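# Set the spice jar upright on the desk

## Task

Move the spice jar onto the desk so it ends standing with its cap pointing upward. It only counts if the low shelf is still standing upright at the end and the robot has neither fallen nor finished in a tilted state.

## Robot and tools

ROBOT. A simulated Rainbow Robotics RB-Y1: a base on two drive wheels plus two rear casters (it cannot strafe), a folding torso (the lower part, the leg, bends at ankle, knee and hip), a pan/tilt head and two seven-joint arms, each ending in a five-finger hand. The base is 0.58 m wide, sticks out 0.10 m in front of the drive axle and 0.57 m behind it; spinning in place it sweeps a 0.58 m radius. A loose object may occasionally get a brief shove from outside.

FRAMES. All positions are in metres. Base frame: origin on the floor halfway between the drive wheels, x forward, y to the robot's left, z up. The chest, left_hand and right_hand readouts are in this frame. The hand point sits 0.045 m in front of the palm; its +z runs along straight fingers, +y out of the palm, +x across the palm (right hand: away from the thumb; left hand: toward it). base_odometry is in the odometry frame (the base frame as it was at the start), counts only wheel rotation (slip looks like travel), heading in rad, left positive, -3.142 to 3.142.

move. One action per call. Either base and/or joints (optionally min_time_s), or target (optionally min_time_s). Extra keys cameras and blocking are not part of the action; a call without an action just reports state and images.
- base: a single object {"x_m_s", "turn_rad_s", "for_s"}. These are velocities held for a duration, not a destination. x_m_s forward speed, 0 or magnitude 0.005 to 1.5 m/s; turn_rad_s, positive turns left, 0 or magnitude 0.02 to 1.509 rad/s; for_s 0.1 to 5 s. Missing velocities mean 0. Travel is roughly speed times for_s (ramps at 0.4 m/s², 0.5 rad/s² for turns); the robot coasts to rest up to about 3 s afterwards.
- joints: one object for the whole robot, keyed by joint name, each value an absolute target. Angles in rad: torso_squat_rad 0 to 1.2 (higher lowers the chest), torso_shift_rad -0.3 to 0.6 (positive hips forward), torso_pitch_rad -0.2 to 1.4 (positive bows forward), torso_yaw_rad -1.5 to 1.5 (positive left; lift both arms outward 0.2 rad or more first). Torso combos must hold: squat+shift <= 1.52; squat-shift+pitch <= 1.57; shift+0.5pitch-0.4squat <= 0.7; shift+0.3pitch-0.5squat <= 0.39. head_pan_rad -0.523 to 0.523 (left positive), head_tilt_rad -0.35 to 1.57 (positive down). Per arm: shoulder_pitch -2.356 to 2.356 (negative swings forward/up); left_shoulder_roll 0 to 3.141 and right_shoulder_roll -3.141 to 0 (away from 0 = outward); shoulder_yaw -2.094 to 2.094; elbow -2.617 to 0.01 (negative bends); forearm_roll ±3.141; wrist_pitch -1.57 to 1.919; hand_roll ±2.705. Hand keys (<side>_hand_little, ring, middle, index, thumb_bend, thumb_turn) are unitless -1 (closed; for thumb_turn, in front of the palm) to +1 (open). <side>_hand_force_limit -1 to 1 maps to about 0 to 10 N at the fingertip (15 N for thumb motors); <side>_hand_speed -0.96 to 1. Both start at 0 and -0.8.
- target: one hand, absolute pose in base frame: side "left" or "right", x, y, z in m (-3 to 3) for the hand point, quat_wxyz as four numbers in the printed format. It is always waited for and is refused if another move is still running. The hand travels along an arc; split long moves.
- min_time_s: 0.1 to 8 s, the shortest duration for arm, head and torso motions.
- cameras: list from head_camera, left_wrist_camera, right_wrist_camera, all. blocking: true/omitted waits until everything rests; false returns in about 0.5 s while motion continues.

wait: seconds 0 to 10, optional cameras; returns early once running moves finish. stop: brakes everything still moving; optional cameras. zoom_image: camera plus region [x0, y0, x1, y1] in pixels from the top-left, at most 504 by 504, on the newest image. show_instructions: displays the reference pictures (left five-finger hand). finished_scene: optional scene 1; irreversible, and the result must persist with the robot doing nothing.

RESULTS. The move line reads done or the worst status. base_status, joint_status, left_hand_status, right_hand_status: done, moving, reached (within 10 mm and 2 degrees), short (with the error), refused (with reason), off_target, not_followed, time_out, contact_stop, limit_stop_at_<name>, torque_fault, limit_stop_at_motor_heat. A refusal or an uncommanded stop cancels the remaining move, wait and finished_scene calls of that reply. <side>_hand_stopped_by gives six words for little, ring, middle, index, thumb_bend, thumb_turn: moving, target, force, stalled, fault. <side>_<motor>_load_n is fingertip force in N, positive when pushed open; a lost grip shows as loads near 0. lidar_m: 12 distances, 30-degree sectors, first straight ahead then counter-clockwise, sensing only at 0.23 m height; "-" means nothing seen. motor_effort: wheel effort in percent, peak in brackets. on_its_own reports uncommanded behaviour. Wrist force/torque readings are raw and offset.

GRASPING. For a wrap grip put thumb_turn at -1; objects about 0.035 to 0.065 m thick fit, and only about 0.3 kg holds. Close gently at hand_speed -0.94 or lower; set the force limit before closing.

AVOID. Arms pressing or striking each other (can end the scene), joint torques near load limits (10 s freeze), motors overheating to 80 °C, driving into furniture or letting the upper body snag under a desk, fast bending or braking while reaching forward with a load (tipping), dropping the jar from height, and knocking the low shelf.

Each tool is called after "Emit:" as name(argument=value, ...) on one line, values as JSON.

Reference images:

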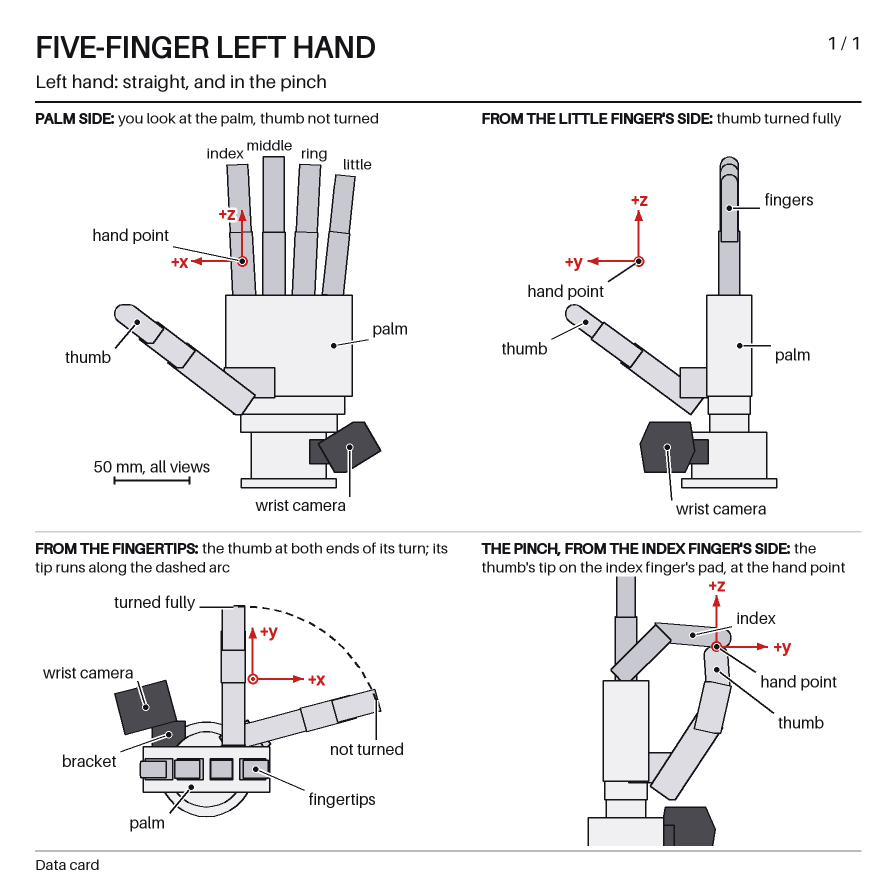

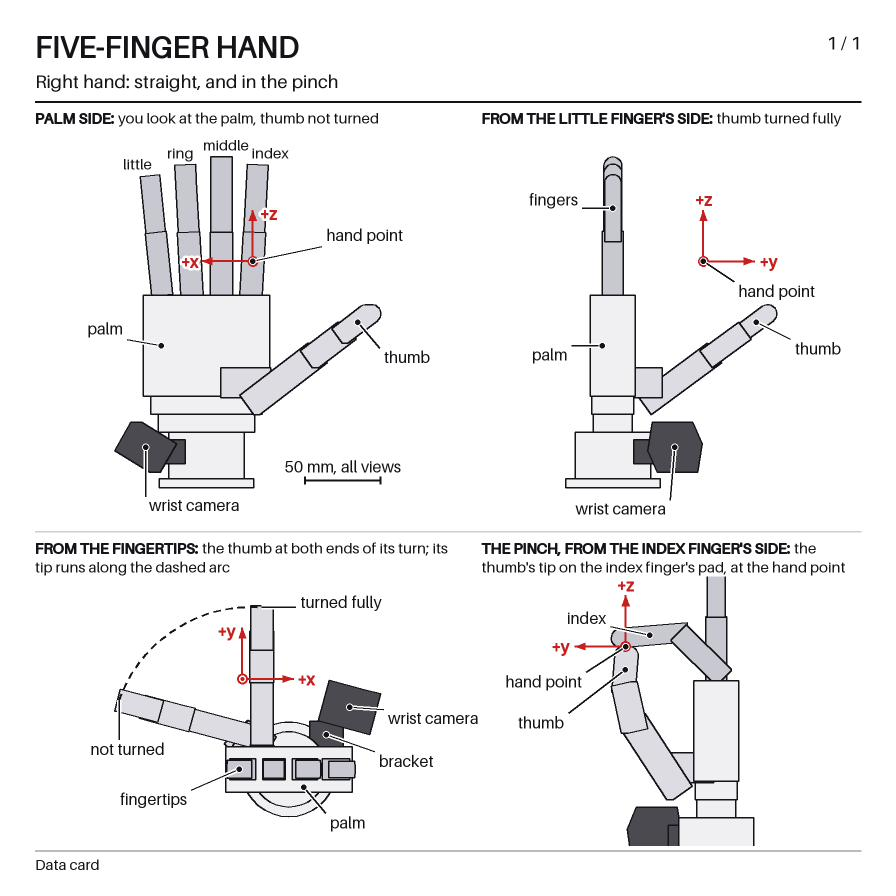

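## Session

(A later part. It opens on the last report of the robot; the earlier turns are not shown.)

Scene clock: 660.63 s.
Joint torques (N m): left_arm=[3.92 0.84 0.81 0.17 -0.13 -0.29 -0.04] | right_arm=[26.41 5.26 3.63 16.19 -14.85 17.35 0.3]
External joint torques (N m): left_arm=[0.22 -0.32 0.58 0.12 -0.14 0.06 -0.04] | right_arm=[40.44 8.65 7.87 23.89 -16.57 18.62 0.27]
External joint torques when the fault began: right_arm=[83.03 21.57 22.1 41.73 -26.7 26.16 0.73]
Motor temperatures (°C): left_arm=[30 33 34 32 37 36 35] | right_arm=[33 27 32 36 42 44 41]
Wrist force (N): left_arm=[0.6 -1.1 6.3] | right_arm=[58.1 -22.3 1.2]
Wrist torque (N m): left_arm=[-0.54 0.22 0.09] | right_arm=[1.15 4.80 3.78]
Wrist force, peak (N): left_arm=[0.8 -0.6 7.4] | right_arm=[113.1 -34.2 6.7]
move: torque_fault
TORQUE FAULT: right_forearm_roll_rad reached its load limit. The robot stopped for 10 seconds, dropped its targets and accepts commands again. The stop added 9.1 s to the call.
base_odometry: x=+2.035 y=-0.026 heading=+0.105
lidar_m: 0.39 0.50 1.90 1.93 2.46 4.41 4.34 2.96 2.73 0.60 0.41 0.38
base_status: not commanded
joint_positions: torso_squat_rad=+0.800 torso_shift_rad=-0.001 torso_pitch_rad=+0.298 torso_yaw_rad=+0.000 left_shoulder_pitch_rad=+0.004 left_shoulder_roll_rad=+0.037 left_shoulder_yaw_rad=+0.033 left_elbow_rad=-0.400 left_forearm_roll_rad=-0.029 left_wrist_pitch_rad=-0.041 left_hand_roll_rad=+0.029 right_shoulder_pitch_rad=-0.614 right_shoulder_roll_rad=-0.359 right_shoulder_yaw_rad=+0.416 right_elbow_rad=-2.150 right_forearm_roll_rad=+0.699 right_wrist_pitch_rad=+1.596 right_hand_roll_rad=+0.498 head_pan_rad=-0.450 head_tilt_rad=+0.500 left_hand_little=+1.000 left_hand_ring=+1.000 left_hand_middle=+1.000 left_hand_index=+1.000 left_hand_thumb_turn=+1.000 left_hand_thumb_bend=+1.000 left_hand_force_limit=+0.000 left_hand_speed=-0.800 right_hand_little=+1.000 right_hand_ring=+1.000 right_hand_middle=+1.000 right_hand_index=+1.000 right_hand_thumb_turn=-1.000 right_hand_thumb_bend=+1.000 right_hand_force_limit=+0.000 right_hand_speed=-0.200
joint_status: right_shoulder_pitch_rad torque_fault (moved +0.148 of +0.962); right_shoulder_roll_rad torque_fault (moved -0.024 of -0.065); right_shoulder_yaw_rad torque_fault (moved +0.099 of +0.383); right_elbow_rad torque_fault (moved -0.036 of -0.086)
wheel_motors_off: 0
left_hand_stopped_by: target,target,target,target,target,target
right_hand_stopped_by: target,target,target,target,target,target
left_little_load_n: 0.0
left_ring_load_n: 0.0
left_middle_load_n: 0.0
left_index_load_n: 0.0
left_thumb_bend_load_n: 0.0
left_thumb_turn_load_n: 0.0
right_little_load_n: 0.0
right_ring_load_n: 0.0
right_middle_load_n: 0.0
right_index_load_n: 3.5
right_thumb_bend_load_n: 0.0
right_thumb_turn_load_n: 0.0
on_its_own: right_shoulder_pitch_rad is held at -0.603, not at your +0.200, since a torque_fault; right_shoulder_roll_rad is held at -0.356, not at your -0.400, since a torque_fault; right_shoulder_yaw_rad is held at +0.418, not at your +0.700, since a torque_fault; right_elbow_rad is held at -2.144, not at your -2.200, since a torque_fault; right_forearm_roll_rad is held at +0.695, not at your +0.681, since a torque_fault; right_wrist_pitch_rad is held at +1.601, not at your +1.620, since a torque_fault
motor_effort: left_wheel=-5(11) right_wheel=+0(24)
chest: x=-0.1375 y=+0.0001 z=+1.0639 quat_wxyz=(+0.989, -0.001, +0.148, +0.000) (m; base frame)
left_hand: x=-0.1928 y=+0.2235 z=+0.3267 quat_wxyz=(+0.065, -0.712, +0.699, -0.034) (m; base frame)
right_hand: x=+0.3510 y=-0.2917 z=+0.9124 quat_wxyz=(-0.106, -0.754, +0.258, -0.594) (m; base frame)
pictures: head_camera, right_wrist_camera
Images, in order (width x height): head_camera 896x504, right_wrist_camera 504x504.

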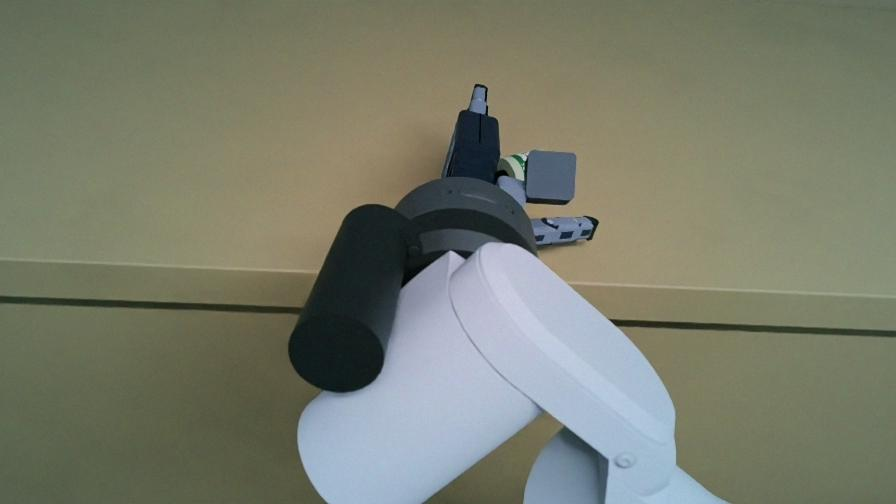

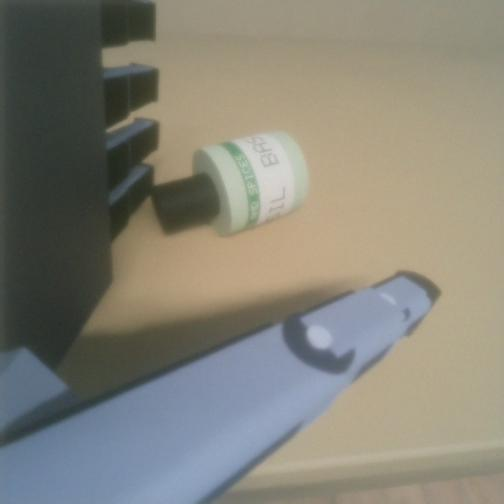

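Emit:
move(target={"side": "right", "x": 0.36, "y": -0.292, "z": 0.97, "quat_wxyz": [0.080, 0.7193, -0.3042, 0.6194]}, min_time_s=1.5, cameras=["head_camera", "right_wrist_camera"])

Scene clock: 670.83 s.
Joint torques (N m): left_arm=[3.93 1.26 1.01 0.07 -0.25 -0.24 -0.08] | right_arm=[-17.88 -3.13 -5.01 -7.48 1.69 -1.32 0.18]
External joint torques (N m): left_arm=[0.17 0.07 0.79 0 -0.26 0.11 -0.08] | right_arm=[-2.56 0.55 -1.12 -0.67 0.19 0.19 0.15]
Motor temperatures (°C): left_arm=[30 33 34 32 37 36 35] | right_arm=[33 27 32 36 45 49 41]
Wrist force (N): left_arm=[-0.8 -0.1 6.5] | right_arm=[-8.4 -1.0 -0.2]
Wrist torque (N m): left_arm=[-0.40 0.44 0.07] | right_arm=[-0.23 1.10 -0.25]
Wrist force, peak (N): left_arm=[1.1 0.2 7.3] | right_arm=[58.4 -22.6 1.3]
move: done
base_odometry: x=+2.035 y=-0.026 heading=+0.105
lidar_m: 0.39 0.50 1.90 1.94 2.46 4.41 4.33 2.95 2.73 0.60 0.41 0.38
base_status: not commanded
joint_positions: torso_squat_rad=+0.800 torso_shift_rad=+0.000 torso_pitch_rad=+0.300 torso_yaw_rad=+0.000 left_shoulder_pitch_rad=+0.004 left_shoulder_roll_rad=+0.037 left_shoulder_yaw_rad=+0.033 left_elbow_rad=-0.400 left_forearm_roll_rad=-0.029 left_wrist_pitch_rad=-0.041 left_hand_roll_rad=+0.029 right_shoulder_pitch_rad=-0.740 right_shoulder_roll_rad=-0.329 right_shoulder_yaw_rad=+0.341 right_elbow_rad=-2.188 right_forearm_roll_rad=+0.705 right_wrist_pitch_rad=+1.670 right_hand_roll_rad=+0.525 head_pan_rad=-0.450 head_tilt_rad=+0.500 left_hand_little=+1.000 left_hand_ring=+1.000 left_hand_middle=+1.000 left_hand_index=+1.000 left_hand_thumb_turn=+1.000 left_hand_thumb_bend=+1.000 left_hand_force_limit=+0.000 left_hand_speed=-0.800 right_hand_little=+1.000 right_hand_ring=+1.000 right_hand_middle=+1.000 right_hand_index=+1.000 right_hand_thumb_turn=-1.000 right_hand_thumb_bend=+1.000 right_hand_force_limit=+0.000 right_hand_speed=-0.200
joint_status: all done
wheel_motors_off: 0
left_hand_stopped_by: target,target,target,target,target,target
right_hand_stopped_by: target,target,target,target,target,target
left_little_load_n: 0.0
left_ring_load_n: 0.0
left_middle_load_n: 0.0
left_index_load_n: 0.0
left_thumb_bend_load_n: 0.0
left_thumb_turn_load_n: 0.0
right_little_load_n: 0.0
right_ring_load_n: 0.0
right_middle_load_n: 0.0
right_index_load_n: 0.0
right_thumb_bend_load_n: 0.0
right_thumb_turn_load_n: 0.0
motor_effort: left_wheel=-5(5) right_wheel=+2(2)
chest: x=-0.1368 y=-0.0002 z=+1.0638 quat_wxyz=(+0.989, +0.000, +0.149, +0.000) (m; base frame)
left_hand: x=-0.1933 y=+0.2238 z=+0.3268 quat_wxyz=(+0.065, -0.712, +0.699, -0.033) (m; base frame)
right_hand: x=+0.3605 y=-0.2923 z=+0.9688 quat_wxyz=(-0.080, -0.720, +0.304, -0.619) (m; base frame)
right_hand_status: reached (checked arc, planned for 1.5 s): 1 mm and 0.1 deg off.
pictures: head_camera, right_wrist_camera
Images, in order (width x height): head_camera 896x504, right_wrist_camera 504x504.

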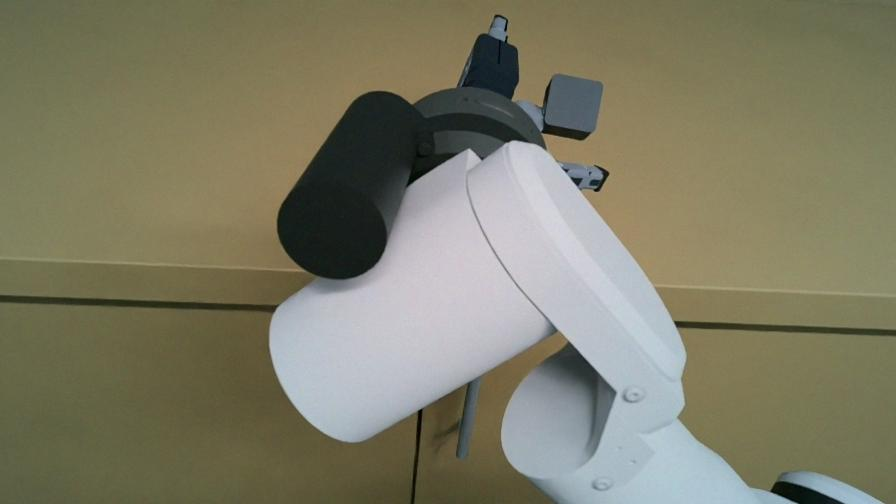

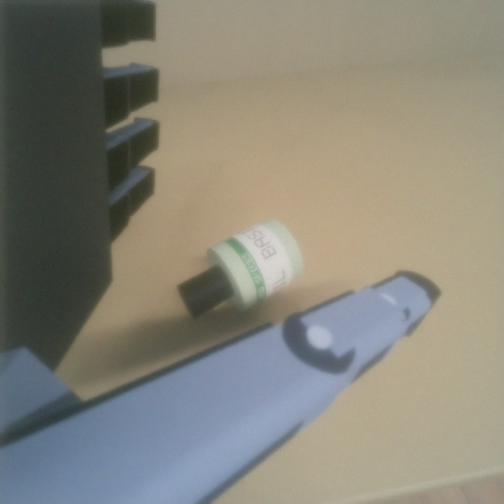

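Emit:
move(target={"side": "right", "x": 0.402, "y": -0.293, "z": 0.955, "quat_wxyz": [0.080, 0.7193, -0.3042, 0.6194]}, min_time_s=1.0, cameras=["head_camera", "right_wrist_camera"])

Emit:
zoom_image(camera="right_wrist_camera", region=[120, 150, 450, 400])

Scene clock: 710.13 s.
Joint torques (N m): left_arm=[4 1.37 0.87 0.16 -0.35 -0.43 -0.02] | right_arm=[-18.93 -6.84 -4.98 -6.57 1.32 -1.99 -0.32]
External joint torques (N m): left_arm=[0.24 0.18 0.65 0.09 -0.36 -0.09 -0.02] | right_arm=[-1.85 -2.51 -0.79 0.89 -0.33 -0.59 -0.36]
Motor temperatures (°C): left_arm=[30 33 34 32 37 36 35] | right_arm=[33 27 32 35 39 39 41]
Wrist force (N): left_arm=[0.2 -0.4 6.6] | right_arm=[-7.4 -1.4 -0.1]
Wrist torque (N m): left_arm=[-0.45 0.28 0.11] | right_arm=[-0.33 0.92 -0.30]
Wrist force, peak (N): left_arm=[0.3 -0.4 7.5] | right_arm=[-8.2 -1.2 0.0]
move: done
base_odometry: x=+2.035 y=-0.026 heading=+0.105
lidar_m: 0.39 0.50 1.90 1.94 2.46 4.41 4.34 2.96 2.73 0.61 0.41 0.38
base_status: not commanded
joint_positions: torso_squat_rad=+0.800 torso_shift_rad=+0.000 torso_pitch_rad=+0.300 torso_yaw_rad=+0.000 left_shoulder_pitch_rad=+0.004 left_shoulder_roll_rad=+0.037 left_shoulder_yaw_rad=+0.033 left_elbow_rad=-0.400 left_forearm_roll_rad=-0.029 left_wrist_pitch_rad=-0.041 left_hand_roll_rad=+0.029 right_shoulder_pitch_rad=-0.796 right_shoulder_roll_rad=-0.334 right_shoulder_yaw_rad=+0.316 right_elbow_rad=-1.999 right_forearm_roll_rad=+0.671 right_wrist_pitch_rad=+1.557 right_hand_roll_rad=+0.445 head_pan_rad=-0.450 head_tilt_rad=+0.500 left_hand_little=+1.000 left_hand_ring=+1.000 left_hand_middle=+1.000 left_hand_index=+1.000 left_hand_thumb_turn=+1.000 left_hand_thumb_bend=+1.000 left_hand_force_limit=+0.000 left_hand_speed=-0.800 right_hand_little=+1.000 right_hand_ring=+1.000 right_hand_middle=+1.000 right_hand_index=+1.000 right_hand_thumb_turn=-1.000 right_hand_thumb_bend=+1.000 right_hand_force_limit=+0.000 right_hand_speed=-0.200
joint_status: all done
wheel_motors_off: 0
left_hand_stopped_by: target,target,target,target,target,target
right_hand_stopped_by: target,target,target,target,target,target
left_little_load_n: 0.0
left_ring_load_n: 0.0
left_middle_load_n: 0.0
left_index_load_n: 0.0
left_thumb_bend_load_n: 0.0
left_thumb_turn_load_n: 0.0
right_little_load_n: 0.0
right_ring_load_n: 0.0
right_middle_load_n: 0.0
right_index_load_n: 0.0
right_thumb_bend_load_n: 0.0
right_thumb_turn_load_n: 0.0
motor_effort: left_wheel=-4(6) right_wheel=+2(2)
chest: x=-0.1368 y=-0.0002 z=+1.0638 quat_wxyz=(+0.989, +0.000, +0.149, +0.000) (m; base frame)
left_hand: x=-0.1933 y=+0.2238 z=+0.3268 quat_wxyz=(+0.065, -0.712, +0.699, -0.033) (m; base frame)
right_hand: x=+0.4015 y=-0.2929 z=+0.9550 quat_wxyz=(-0.080, -0.720, +0.304, -0.619) (m; base frame)
right_hand_status: reached (checked arc, planned for 1.0 s): 1 mm and 0.1 deg off.
pictures: head_camera, right_wrist_camera
Images, in order (width x height): head_camera 896x504, right_wrist_camera 504x504.

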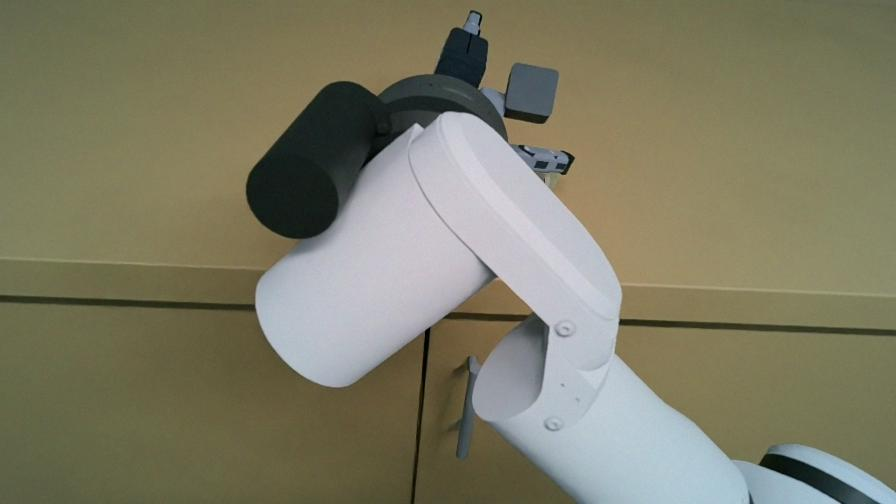

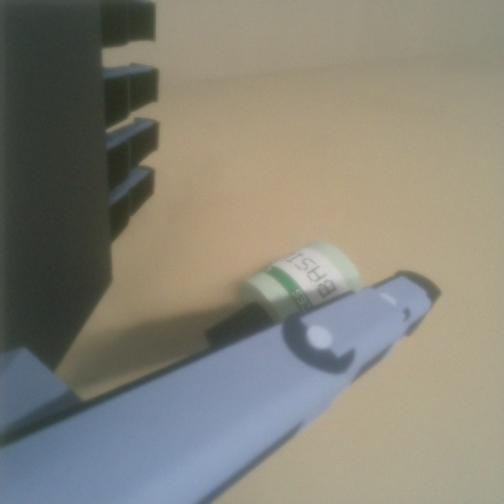

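Scaled by 1.527 from the camera's 504x504 image, which has a finer 720x720 frame.

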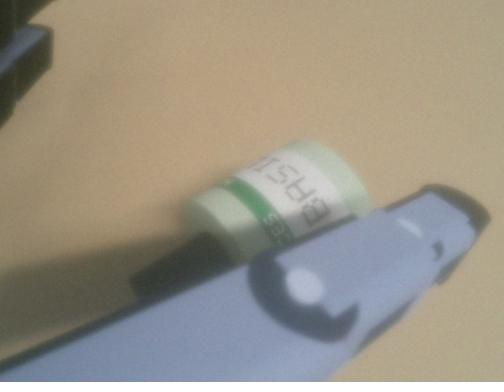

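Emit:
move(target={"side": "right", "x": 0.403, "y": -0.299, "z": 0.936, "quat_wxyz": [0.080, 0.7193, -0.3042, 0.6194]}, min_time_s=1.0, cameras=["head_camera", "right_wrist_camera"])

Scene clock: 725.77 s.
Joint torques (N m): left_arm=[4.01 0.92 0.6 -0.02 -0.31 -0.37 0.05] | right_arm=[-14.99 -6.91 -3.44 -6.78 2.02 -2.01 -0.23]
External joint torques (N m): left_arm=[0.25 -0.27 0.38 -0.09 -0.32 -0.03 0.05] | right_arm=[1.76 -2.49 0.86 1 0.31 -0.69 -0.26]
Wrist force (N): left_arm=[0.3 -0.4 6.2] | right_arm=[-7.6 -1.3 -0.3]
Wrist torque (N m): left_arm=[-0.40 0.24 0.12] | right_arm=[-0.30 0.91 -0.27]
Wrist force, peak (N): left_arm=[0.7 -0.9 7.5] | right_arm=[-8.1 -0.9 -0.2]
move: done
base_odometry: x=+2.035 y=-0.026 heading=+0.105
lidar_m: 0.39 0.50 1.91 1.93 2.46 4.41 4.34 2.96 2.73 0.60 0.41 0.38
base_status: not commanded
joint_positions: torso_squat_rad=+0.800 torso_shift_rad=+0.000 torso_pitch_rad=+0.300 torso_yaw_rad=+0.000 left_shoulder_pitch_rad=+0.004 left_shoulder_roll_rad=+0.037 left_shoulder_yaw_rad=+0.033 left_elbow_rad=-0.400 left_forearm_roll_rad=-0.029 left_wrist_pitch_rad=-0.041 left_hand_roll_rad=+0.029 right_shoulder_pitch_rad=-0.752 right_shoulder_roll_rad=-0.344 right_shoulder_yaw_rad=+0.324 right_elbow_rad=-1.976 right_forearm_roll_rad=+0.680 right_wrist_pitch_rad=+1.507 right_hand_roll_rad=+0.397 head_pan_rad=-0.450 head_tilt_rad=+0.500 left_hand_little=+1.000 left_hand_ring=+1.000 left_hand_middle=+1.000 left_hand_index=+1.000 left_hand_thumb_turn=+1.000 left_hand_thumb_bend=+1.000 left_hand_force_limit=+0.000 left_hand_speed=-0.800 right_hand_little=+1.000 right_hand_ring=+1.000 right_hand_middle=+1.000 right_hand_index=+1.000 right_hand_thumb_turn=-1.000 right_hand_thumb_bend=+1.000 right_hand_force_limit=+0.000 right_hand_speed=-0.200
joint_status: all done
wheel_motors_off: 0
left_hand_stopped_by: target,target,target,target,target,target
right_hand_stopped_by: target,target,target,target,target,target
left_little_load_n: 0.0
left_ring_load_n: -0.5
left_middle_load_n: 0.0
left_index_load_n: 0.0
left_thumb_bend_load_n: 0.0
left_thumb_turn_load_n: 0.0
right_little_load_n: 0.0
right_ring_load_n: 0.0
right_middle_load_n: 0.0
right_index_load_n: 0.0
right_thumb_bend_load_n: 0.0
right_thumb_turn_load_n: 0.5
motor_effort: left_wheel=-5(5) right_wheel=+2(2)
chest: x=-0.1368 y=-0.0002 z=+1.0638 quat_wxyz=(+0.989, +0.000, +0.149, +0.000) (m; base frame)
left_hand: x=-0.1933 y=+0.2238 z=+0.3268 quat_wxyz=(+0.065, -0.712, +0.699, -0.033) (m; base frame)
right_hand: x=+0.4031 y=-0.2988 z=+0.9364 quat_wxyz=(-0.080, -0.719, +0.304, -0.620) (m; base frame)
right_hand_status: reached (checked arc, planned for 1.0 s): 0 mm and 0.1 deg off.
pictures: head_camera, right_wrist_camera
Images, in order (width x height): head_camera 896x504, right_wrist_camera 504x504.

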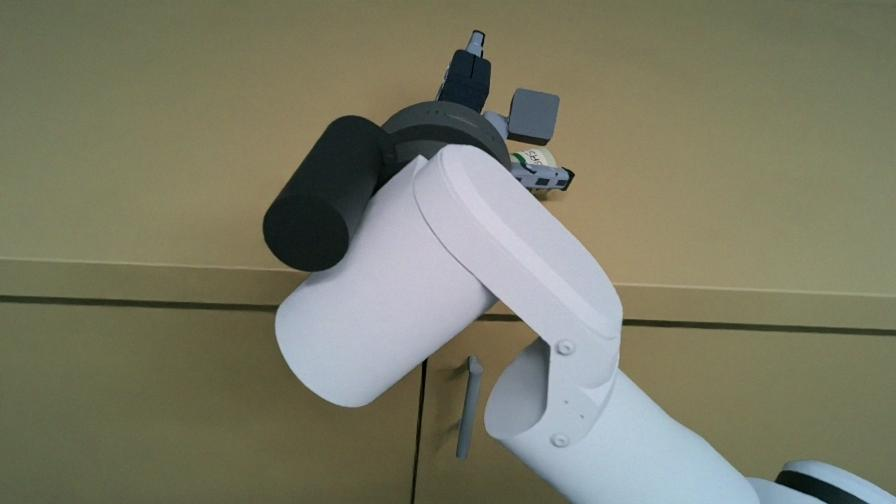

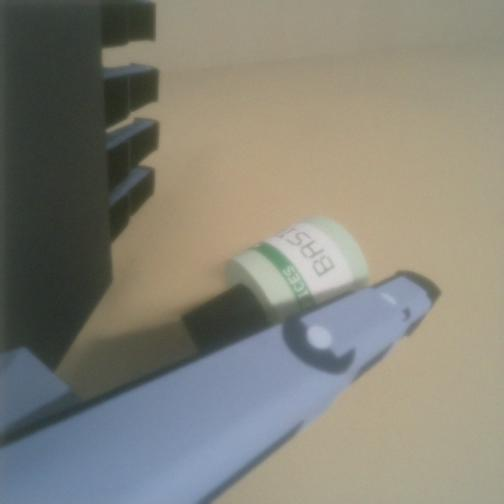

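Emit:
move(target={"side": "right", "x": 0.396, "y": -0.291, "z": 0.938, "quat_wxyz": [0.080, 0.7193, -0.3042, 0.6194]}, min_time_s=0.7)

Emit:
move(target={"side": "right", "x": 0.397, "y": -0.291, "z": 0.922, "quat_wxyz": [0.080, 0.7193, -0.3042, 0.6194]}, min_time_s=1.0, cameras=["head_camera", "right_wrist_camera"])

Scene clock: 739.87 s.
Joint torques (N m): left_arm=[3.84 0.93 1.17 0.17 -0.21 -0.32 -0.2] | right_arm=[-14.91 -3.61 -3.44 -8.3 1.94 -1.15 0.26]
External joint torques (N m): left_arm=[0.09 -0.26 0.94 0.1 -0.23 0.02 -0.2] | right_arm=[1.65 0.39 0.74 -0.6 0.24 0.18 0.23]
Wrist force (N): left_arm=[0.3 -0.1 6.2] | right_arm=[-7.4 -1.5 0.1]
Wrist torque (N m): left_arm=[-0.37 0.23 0.08] | right_arm=[-0.35 0.90 -0.20]
Wrist force, peak (N): left_arm=[0.8 -0.2 7.2] | right_arm=[-7.9 -1.8 -0.4]
move: done
base_odometry: x=+2.035 y=-0.026 heading=+0.105
lidar_m: 0.38 0.50 1.90 1.94 2.46 4.41 4.33 2.96 2.73 0.61 0.41 0.38
base_status: not commanded
joint_positions: torso_squat_rad=+0.800 torso_shift_rad=+0.000 torso_pitch_rad=+0.300 torso_yaw_rad=+0.000 left_shoulder_pitch_rad=+0.004 left_shoulder_roll_rad=+0.037 left_shoulder_yaw_rad=+0.033 left_elbow_rad=-0.400 left_forearm_roll_rad=-0.029 left_wrist_pitch_rad=-0.041 left_hand_roll_rad=+0.029 right_shoulder_pitch_rad=-0.752 right_shoulder_roll_rad=-0.330 right_shoulder_yaw_rad=+0.342 right_elbow_rad=-1.996 right_forearm_roll_rad=+0.700 right_wrist_pitch_rad=+1.533 right_hand_roll_rad=+0.404 head_pan_rad=-0.450 head_tilt_rad=+0.500 left_hand_little=+1.000 left_hand_ring=+1.000 left_hand_middle=+1.000 left_hand_index=+1.000 left_hand_thumb_turn=+1.000 left_hand_thumb_bend=+1.000 left_hand_force_limit=+0.000 left_hand_speed=-0.800 right_hand_little=+1.000 right_hand_ring=+1.000 right_hand_middle=+1.000 right_hand_index=+1.000 right_hand_thumb_turn=-1.000 right_hand_thumb_bend=+1.000 right_hand_force_limit=+0.000 right_hand_speed=-0.200
joint_status: all done
wheel_motors_off: 0
left_hand_stopped_by: target,target,target,target,target,target
right_hand_stopped_by: target,target,target,target,target,target
left_little_load_n: 0.0
left_ring_load_n: 0.0
left_middle_load_n: 0.0
left_index_load_n: 0.0
left_thumb_bend_load_n: -0.5
left_thumb_turn_load_n: 0.0
right_little_load_n: 0.0
right_ring_load_n: 0.0
right_middle_load_n: 0.0
right_index_load_n: 0.0
right_thumb_bend_load_n: 0.0
right_thumb_turn_load_n: 0.5
motor_effort: left_wheel=-5(6) right_wheel=+2(2)
chest: x=-0.1368 y=-0.0002 z=+1.0638 quat_wxyz=(+0.989, +0.000, +0.149, +0.000) (m; base frame)
left_hand: x=-0.1933 y=+0.2238 z=+0.3268 quat_wxyz=(+0.065, -0.712, +0.699, -0.033) (m; base frame)
right_hand: x=+0.3966 y=-0.2914 z=+0.9383 quat_wxyz=(-0.080, -0.719, +0.304, -0.620) (m; base frame)
right_hand_status: reached (checked arc, planned for 0.7 s): 1 mm and 0.1 deg off.
pictures: none

Scene clock: 741.20 s.
Joint torques (N m): left_arm=[4.5 0.92 0.92 0.24 -0.29 -0.35 -0.15] | right_arm=[-14.78 -3.4 -3.71 -6.9 2.02 -1.89 -0.42]
External joint torques (N m): left_arm=[0.75 -0.27 0.7 0.17 -0.31 0 -0.15] | right_arm=[1.53 0.45 0.5 1.04 0.26 -0.62 -0.45]
Wrist force (N): left_arm=[0.6 -0.5 6.5] | right_arm=[-7.3 -1.1 0.0]
Wrist torque (N m): left_arm=[-0.52 0.20 0.10] | right_arm=[-0.26 0.90 -0.27]
Wrist force, peak (N): left_arm=[1.0 -0.7 7.0] | right_arm=[-7.9 -1.3 -0.4]
move: done
base_odometry: x=+2.035 y=-0.026 heading=+0.105
lidar_m: 0.39 0.50 1.90 1.93 2.45 4.41 4.33 2.96 2.73 0.60 0.41 0.38
base_status: not commanded
joint_positions: torso_squat_rad=+0.800 torso_shift_rad=+0.000 torso_pitch_rad=+0.300 torso_yaw_rad=+0.000 left_shoulder_pitch_rad=+0.004 left_shoulder_roll_rad=+0.037 left_shoulder_yaw_rad=+0.033 left_elbow_rad=-0.400 left_forearm_roll_rad=-0.029 left_wrist_pitch_rad=-0.041 left_hand_roll_rad=+0.029 right_shoulder_pitch_rad=-0.722 right_shoulder_roll_rad=-0.329 right_shoulder_yaw_rad=+0.359 right_elbow_rad=-1.974 right_forearm_roll_rad=+0.716 right_wrist_pitch_rad=+1.502 right_hand_roll_rad=+0.365 head_pan_rad=-0.450 head_tilt_rad=+0.500 left_hand_little=+1.000 left_hand_ring=+1.000 left_hand_middle=+1.000 left_hand_index=+1.000 left_hand_thumb_turn=+1.000 left_hand_thumb_bend=+1.000 left_hand_force_limit=+0.000 left_hand_speed=-0.800 right_hand_little=+1.000 right_hand_ring=+1.000 right_hand_middle=+1.000 right_hand_index=+1.000 right_hand_thumb_turn=-1.000 right_hand_thumb_bend=+1.000 right_hand_force_limit=+0.000 right_hand_speed=-0.200
joint_status: all done
wheel_motors_off: 0
left_hand_stopped_by: target,target,target,target,target,target
right_hand_stopped_by: target,target,target,target,target,target
left_little_load_n: 0.0
left_ring_load_n: 0.0
left_middle_load_n: 0.0
left_index_load_n: 0.0
left_thumb_bend_load_n: 0.0
left_thumb_turn_load_n: 0.0
right_little_load_n: 0.0
right_ring_load_n: 0.0
right_middle_load_n: 0.0
right_index_load_n: 0.0
right_thumb_bend_load_n: 0.0
right_thumb_turn_load_n: 0.0
motor_effort: left_wheel=-4(6) right_wheel=+2(2)
chest: x=-0.1368 y=-0.0002 z=+1.0638 quat_wxyz=(+0.989, +0.000, +0.149, +0.000) (m; base frame)
left_hand: x=-0.1933 y=+0.2238 z=+0.3268 quat_wxyz=(+0.065, -0.712, +0.699, -0.033) (m; base frame)
right_hand: x=+0.3965 y=-0.2909 z=+0.9226 quat_wxyz=(-0.080, -0.720, +0.304, -0.619) (m; base frame)
right_hand_status: reached (checked arc, planned for 1.0 s): 1 mm and 0.1 deg off.
pictures: head_camera, right_wrist_camera
Images, in order (width x height): head_camera 896x504, right_wrist_camera 504x504.

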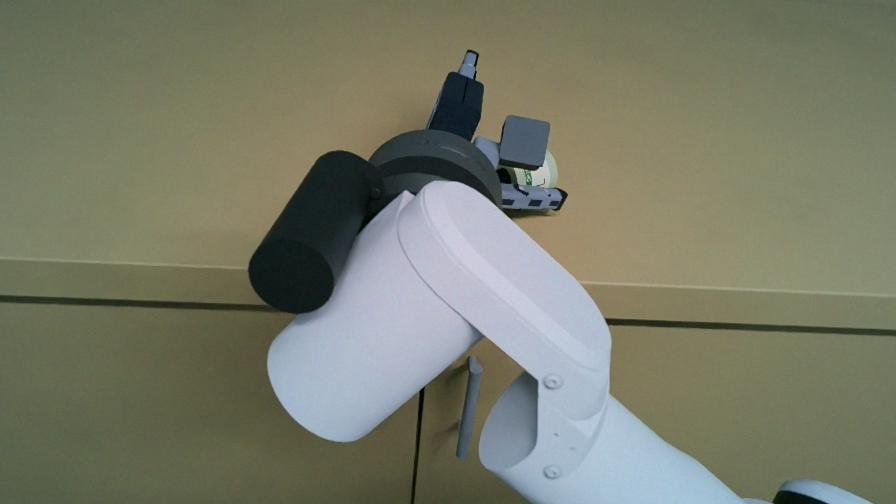

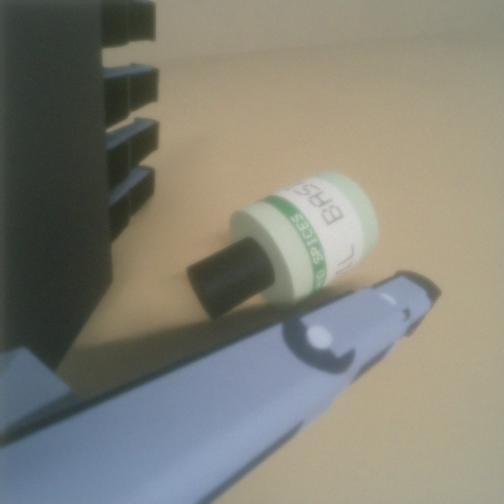

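Emit:
move(target={"side": "right", "x": 0.410, "y": -0.299, "z": 0.920, "quat_wxyz": [0.1379, 0.7022, -0.2505, 0.6520]}, min_time_s=1.0)

Emit:
move(target={"side": "right", "x": 0.410, "y": -0.299, "z": 0.910, "quat_wxyz": [0.1379, 0.7022, -0.2505, 0.6520]}, min_time_s=1.0, cameras=["head_camera", "right_wrist_camera"])

Scene clock: 773.30 s.
Joint torques (N m): left_arm=[3.78 1.18 0.74 0.03 -0.15 -0.27 -0.07] | right_arm=[-15.32 -6.32 -4.42 -7.22 2.16 -1.45 -0.25]
External joint torques (N m): left_arm=[0.03 -0.01 0.51 -0.04 -0.16 0.08 -0.07] | right_arm=[1.35 -2.35 0.39 0.98 0.21 -0.5 -0.29]
Wrist force (N): left_arm=[0.3 -0.2 6.4] | right_arm=[-8.1 -2.0 -0.6]
Wrist torque (N m): left_arm=[-0.43 0.26 0.09] | right_arm=[-0.29 1.03 -0.35]
Wrist force, peak (N): left_arm=[0.3 -0.1 7.6] | right_arm=[-8.4 -2.1 -0.7]
move: done
base_odometry: x=+2.035 y=-0.026 heading=+0.105
lidar_m: 0.38 0.50 1.90 1.94 2.47 4.41 4.34 2.95 2.73 0.61 0.41 0.38
base_status: not commanded
joint_positions: torso_squat_rad=+0.800 torso_shift_rad=+0.000 torso_pitch_rad=+0.300 torso_yaw_rad=+0.000 left_shoulder_pitch_rad=+0.004 left_shoulder_roll_rad=+0.037 left_shoulder_yaw_rad=+0.033 left_elbow_rad=-0.400 left_forearm_roll_rad=-0.029 left_wrist_pitch_rad=-0.041 left_hand_roll_rad=+0.029 right_shoulder_pitch_rad=-0.722 right_shoulder_roll_rad=-0.360 right_shoulder_yaw_rad=+0.444 right_elbow_rad=-1.842 right_forearm_roll_rad=+0.842 right_wrist_pitch_rad=+1.424 right_hand_roll_rad=+0.321 head_pan_rad=-0.450 head_tilt_rad=+0.500 left_hand_little=+1.000 left_hand_ring=+1.000 left_hand_middle=+1.000 left_hand_index=+1.000 left_hand_thumb_turn=+1.000 left_hand_thumb_bend=+1.000 left_hand_force_limit=+0.000 left_hand_speed=-0.800 right_hand_little=+1.000 right_hand_ring=+1.000 right_hand_middle=+1.000 right_hand_index=+1.000 right_hand_thumb_turn=-1.000 right_hand_thumb_bend=+1.000 right_hand_force_limit=+0.000 right_hand_speed=-0.200
joint_status: all done
wheel_motors_off: 0
left_hand_stopped_by: target,target,target,target,target,target
right_hand_stopped_by: target,target,target,target,target,target
left_little_load_n: 0.0
left_ring_load_n: 0.0
left_middle_load_n: 0.0
left_index_load_n: 0.0
left_thumb_bend_load_n: 0.0
left_thumb_turn_load_n: 0.0
right_little_load_n: 0.0
right_ring_load_n: 0.0
right_middle_load_n: 0.0
right_index_load_n: 0.0
right_thumb_bend_load_n: 0.0
right_thumb_turn_load_n: 0.0
motor_effort: left_wheel=-5(5) right_wheel=+2(2)
chest: x=-0.1368 y=-0.0002 z=+1.0638 quat_wxyz=(+0.989, +0.000, +0.149, +0.000) (m; base frame)
left_hand: x=-0.1933 y=+0.2238 z=+0.3268 quat_wxyz=(+0.065, -0.712, +0.699, -0.033) (m; base frame)
right_hand: x=+0.4101 y=-0.2987 z=+0.9205 quat_wxyz=(-0.137, -0.702, +0.250, -0.652) (m; base frame)
right_hand_status: reached (checked arc, planned for 1.0 s): 1 mm and 0.1 deg off.
pictures: none

Scene clock: 774.63 s.
Joint torques (N m): left_arm=[3.94 0.92 1.03 0.18 -0.16 -0.31 -0.02] | right_arm=[-7.76 -1.14 -2.34 -2.06 -2.21 -0.33 -0.39]
External joint torques (N m): left_arm=[0.19 -0.26 0.81 0.11 -0.18 0.04 -0.02] | right_arm=[8.81 2.77 2.46 6.22 -4.18 0.56 -0.42]
Wrist force (N): left_arm=[0.3 -1.2 6.3] | right_arm=[6.0 -1.3 -7.1]
Wrist torque (N m): left_arm=[-0.55 0.22 0.18] | right_arm=[0.07 1.80 0.45]
Wrist force, peak (N): left_arm=[-0.1 -0.5 7.3] | right_arm=[6.8 -1.3 -7.6]
move: done
base_odometry: x=+2.035 y=-0.026 heading=+0.105
lidar_m: 0.39 0.50 1.90 1.93 2.45 4.41 4.33 2.95 2.73 0.61 0.41 0.38
base_status: not commanded
joint_positions: torso_squat_rad=+0.800 torso_shift_rad=+0.000 torso_pitch_rad=+0.300 torso_yaw_rad=+0.000 left_shoulder_pitch_rad=+0.004 left_shoulder_roll_rad=+0.037 left_shoulder_yaw_rad=+0.033 left_elbow_rad=-0.400 left_forearm_roll_rad=-0.029 left_wrist_pitch_rad=-0.041 left_hand_roll_rad=+0.029 right_shoulder_pitch_rad=-0.711 right_shoulder_roll_rad=-0.359 right_shoulder_yaw_rad=+0.453 right_elbow_rad=-1.822 right_forearm_roll_rad=+0.858 right_wrist_pitch_rad=+1.409 right_hand_roll_rad=+0.291 head_pan_rad=-0.450 head_tilt_rad=+0.500 left_hand_little=+1.000 left_hand_ring=+1.000 left_hand_middle=+1.000 left_hand_index=+1.000 left_hand_thumb_turn=+1.000 left_hand_thumb_bend=+1.000 left_hand_force_limit=+0.000 left_hand_speed=-0.800 right_hand_little=+1.000 right_hand_ring=+1.000 right_hand_middle=+1.000 right_hand_index=+1.000 right_hand_thumb_turn=-1.000 right_hand_thumb_bend=+1.000 right_hand_force_limit=+0.000 right_hand_speed=-0.200
joint_status: all done
wheel_motors_off: 0
left_hand_stopped_by: target,target,target,target,target,target
right_hand_stopped_by: target,target,target,target,target,target
left_little_load_n: 0.0
left_ring_load_n: 0.0
left_middle_load_n: 0.0
left_index_load_n: 0.0
left_thumb_bend_load_n: 0.0
left_thumb_turn_load_n: 0.0
right_little_load_n: 0.0
right_ring_load_n: -0.5
right_middle_load_n: 0.0
right_index_load_n: -1.5
right_thumb_bend_load_n: 0.0
right_thumb_turn_load_n: 0.0
motor_effort: left_wheel=-4(6) right_wheel=+2(2)
chest: x=-0.1368 y=-0.0002 z=+1.0638 quat_wxyz=(+0.989, +0.000, +0.149, +0.000) (m; base frame)
left_hand: x=-0.1933 y=+0.2238 z=+0.3268 quat_wxyz=(+0.065, -0.712, +0.699, -0.033) (m; base frame)
right_hand: x=+0.4104 y=-0.2989 z=+0.9123 quat_wxyz=(-0.137, -0.701, +0.250, -0.653) (m; base frame)
right_hand_status: reached (checked arc, planned for 1.0 s): 2 mm and 0.2 deg off.
pictures: head_camera, right_wrist_camera
Images, in order (width x height): head_camera 896x504, right_wrist_camera 504x504.

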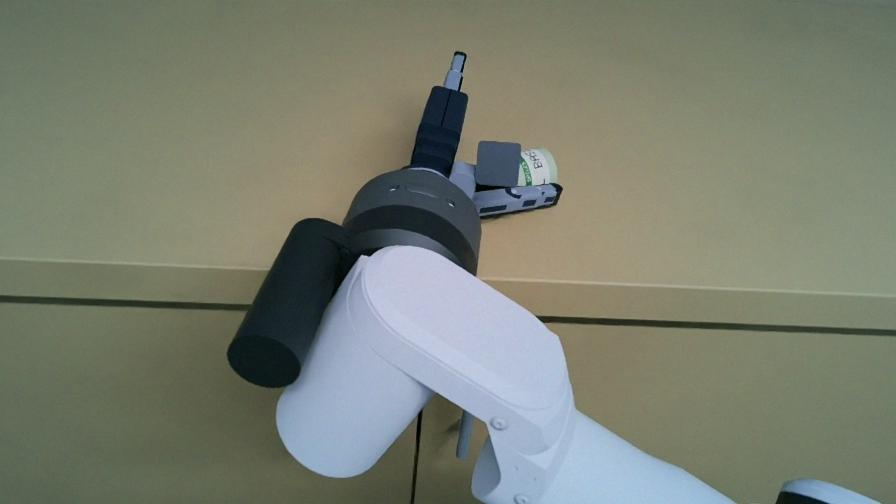

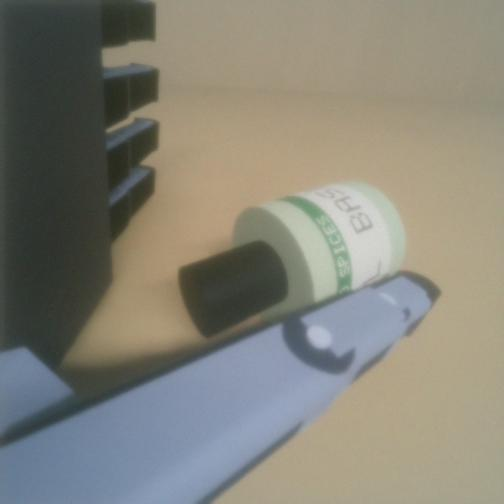

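Emit:
move(target={"side": "right", "x": 0.412, "y": -0.307, "z": 0.914, "quat_wxyz": [0.1379, 0.7022, -0.2505, 0.6520]}, min_time_s=1.0)

Emit:
move(joints={"right_hand_speed": -0.8, "right_hand_force_limit": 0.0, "right_hand_index": 0.2, "right_hand_thumb_bend": 0.4}, cameras=["head_camera", "right_wrist_camera"])

Scene clock: 797.07 s.
Joint torques (N m): left_arm=[4.13 0.86 0.77 -0.01 -0.22 -0.27 -0.05] | right_arm=[-13.06 -6.69 -5.61 -7.75 0.88 -1.1 0.29]
External joint torques (N m): left_arm=[0.37 -0.32 0.54 -0.08 -0.24 0.07 -0.05] | right_arm=[3.53 -2.4 -0.69 0.5 -1.08 -0.19 0.26]
Wrist force (N): left_arm=[-0.3 -0.7 6.5] | right_arm=[-5.4 -3.0 -2.4]
Wrist torque (N m): left_arm=[-0.47 0.38 0.11] | right_arm=[-0.15 1.10 -0.10]
Wrist force, peak (N): left_arm=[0.3 0.2 7.5] | right_arm=[6.4 -0.8 -8.0]
move: done
base_odometry: x=+2.035 y=-0.026 heading=+0.105
lidar_m: 0.39 0.50 1.90 1.93 2.45 4.42 4.34 2.95 2.73 0.61 0.41 0.38
base_status: not commanded
joint_positions: torso_squat_rad=+0.800 torso_shift_rad=+0.000 torso_pitch_rad=+0.300 torso_yaw_rad=+0.000 left_shoulder_pitch_rad=+0.004 left_shoulder_roll_rad=+0.037 left_shoulder_yaw_rad=+0.033 left_elbow_rad=-0.400 left_forearm_roll_rad=-0.029 left_wrist_pitch_rad=-0.041 left_hand_roll_rad=+0.029 right_shoulder_pitch_rad=-0.709 right_shoulder_roll_rad=-0.375 right_shoulder_yaw_rad=+0.437 right_elbow_rad=-1.830 right_forearm_roll_rad=+0.838 right_wrist_pitch_rad=+1.401 right_hand_roll_rad=+0.300 head_pan_rad=-0.450 head_tilt_rad=+0.500 left_hand_little=+1.000 left_hand_ring=+1.000 left_hand_middle=+1.000 left_hand_index=+1.000 left_hand_thumb_turn=+1.000 left_hand_thumb_bend=+1.000 left_hand_force_limit=+0.000 left_hand_speed=-0.800 right_hand_little=+1.000 right_hand_ring=+1.000 right_hand_middle=+1.000 right_hand_index=+1.000 right_hand_thumb_turn=-1.000 right_hand_thumb_bend=+1.000 right_hand_force_limit=+0.000 right_hand_speed=-0.200
joint_status: all done
wheel_motors_off: 0
left_hand_stopped_by: target,target,target,target,target,target
right_hand_stopped_by: target,target,target,target,target,target
left_little_load_n: 0.0
left_ring_load_n: 0.0
left_middle_load_n: 0.0
left_index_load_n: 0.0
left_thumb_bend_load_n: 0.0
left_thumb_turn_load_n: 0.0
right_little_load_n: 0.0
right_ring_load_n: 0.0
right_middle_load_n: 0.0
right_index_load_n: 0.0
right_thumb_bend_load_n: 0.0
right_thumb_turn_load_n: 0.0
motor_effort: left_wheel=-5(6) right_wheel=+2(3)
chest: x=-0.1368 y=-0.0002 z=+1.0638 quat_wxyz=(+0.989, +0.000, +0.149, +0.000) (m; base frame)
left_hand: x=-0.1932 y=+0.2238 z=+0.3268 quat_wxyz=(+0.065, -0.712, +0.699, -0.033) (m; base frame)
right_hand: x=+0.4121 y=-0.3065 z=+0.9147 quat_wxyz=(-0.137, -0.702, +0.250, -0.653) (m; base frame)
right_hand_status: reached (checked arc, planned for 1.0 s): 1 mm and 0.1 deg off.
pictures: none

Scene clock: 799.63 s.
Joint torques (N m): left_arm=[4.02 0.94 0.88 -0.06 -0.3 -0.45 0.01] | right_arm=[-13.29 -6.41 -6.28 -6.73 0.77 -0.01 0.41]
External joint torques (N m): left_arm=[0.27 -0.25 0.65 -0.13 -0.32 -0.11 0.01] | right_arm=[3.31 -2.12 -1.36 1.52 -1.2 0.91 0.38]
Wrist force (N): left_arm=[0.1 -0.8 6.5] | right_arm=[-2.9 -5.2 -1.4]
Wrist torque (N m): left_arm=[-0.49 0.27 0.10] | right_arm=[-0.12 1.36 0.03]
Wrist force, peak (N): left_arm=[1.2 -0.6 7.2] | right_arm=[-5.8 -4.0 -1.6]
move: off_target
base_odometry: x=+2.035 y=-0.026 heading=+0.105
lidar_m: 0.39 0.50 1.90 1.93 2.46 4.41 4.33 2.96 2.73 0.62 0.41 0.38
base_status: not commanded
joint_positions: torso_squat_rad=+0.800 torso_shift_rad=+0.000 torso_pitch_rad=+0.300 torso_yaw_rad=+0.000 left_shoulder_pitch_rad=+0.004 left_shoulder_roll_rad=+0.037 left_shoulder_yaw_rad=+0.033 left_elbow_rad=-0.400 left_forearm_roll_rad=-0.029 left_wrist_pitch_rad=-0.041 left_hand_roll_rad=+0.029 right_shoulder_pitch_rad=-0.709 right_shoulder_roll_rad=-0.375 right_shoulder_yaw_rad=+0.437 right_elbow_rad=-1.831 right_forearm_roll_rad=+0.838 right_wrist_pitch_rad=+1.401 right_hand_roll_rad=+0.300 head_pan_rad=-0.450 head_tilt_rad=+0.500 left_hand_little=+1.000 left_hand_ring=+1.000 left_hand_middle=+1.000 left_hand_index=+1.000 left_hand_thumb_turn=+1.000 left_hand_thumb_bend=+1.000 left_hand_force_limit=+0.000 left_hand_speed=-0.800 right_hand_little=+1.000 right_hand_ring=+1.000 right_hand_middle=+1.000 right_hand_index=+0.911 right_hand_thumb_turn=-1.000 right_hand_thumb_bend=+0.400 right_hand_force_limit=+0.000 right_hand_speed=-0.800
joint_status: right_hand_index off_target (ended at +0.911, target +0.200); the others done
wheel_motors_off: 0
left_hand_stopped_by: target,target,target,target,target,target
right_hand_stopped_by: target,target,target,force,target,target
left_little_load_n: 0.0
left_ring_load_n: 0.0
left_middle_load_n: 0.0
left_index_load_n: 0.0
left_thumb_bend_load_n: 0.0
left_thumb_turn_load_n: 0.0
right_little_load_n: 0.0
right_ring_load_n: 0.0
right_middle_load_n: 0.0
right_index_load_n: 4.0
right_thumb_bend_load_n: 0.0
right_thumb_turn_load_n: 0.0
motor_effort: left_wheel=-4(6) right_wheel=+2(3)
chest: x=-0.1368 y=-0.0002 z=+1.0638 quat_wxyz=(+0.989, +0.000, +0.149, +0.000) (m; base frame)
left_hand: x=-0.1932 y=+0.2238 z=+0.3268 quat_wxyz=(+0.065, -0.712, +0.699, -0.033) (m; base frame)
right_hand: x=+0.4122 y=-0.3064 z=+0.9149 quat_wxyz=(-0.137, -0.702, +0.250, -0.653) (m; base frame)
pictures: head_camera, right_wrist_camera
Images, in order (width x height): head_camera 896x504, right_wrist_camera 504x504.

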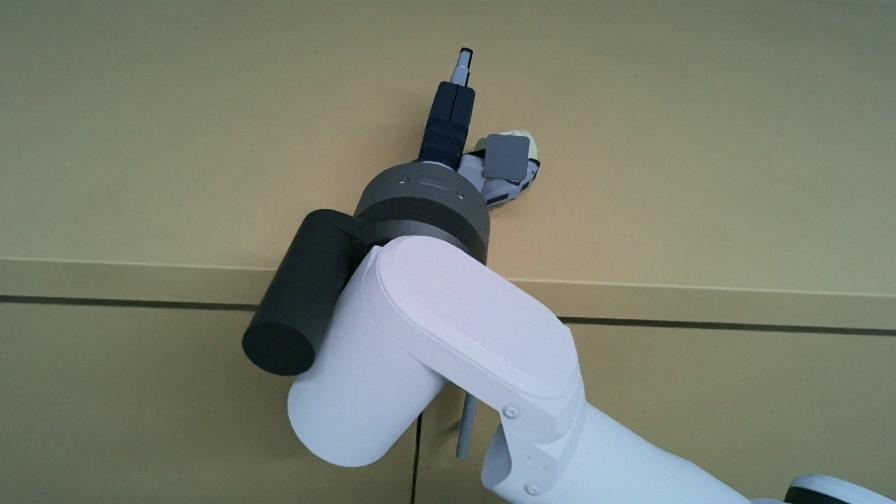

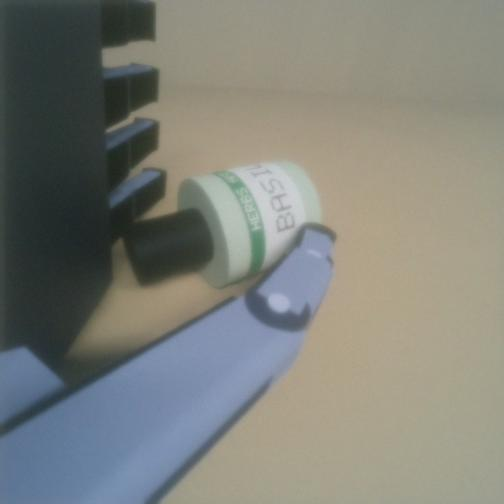

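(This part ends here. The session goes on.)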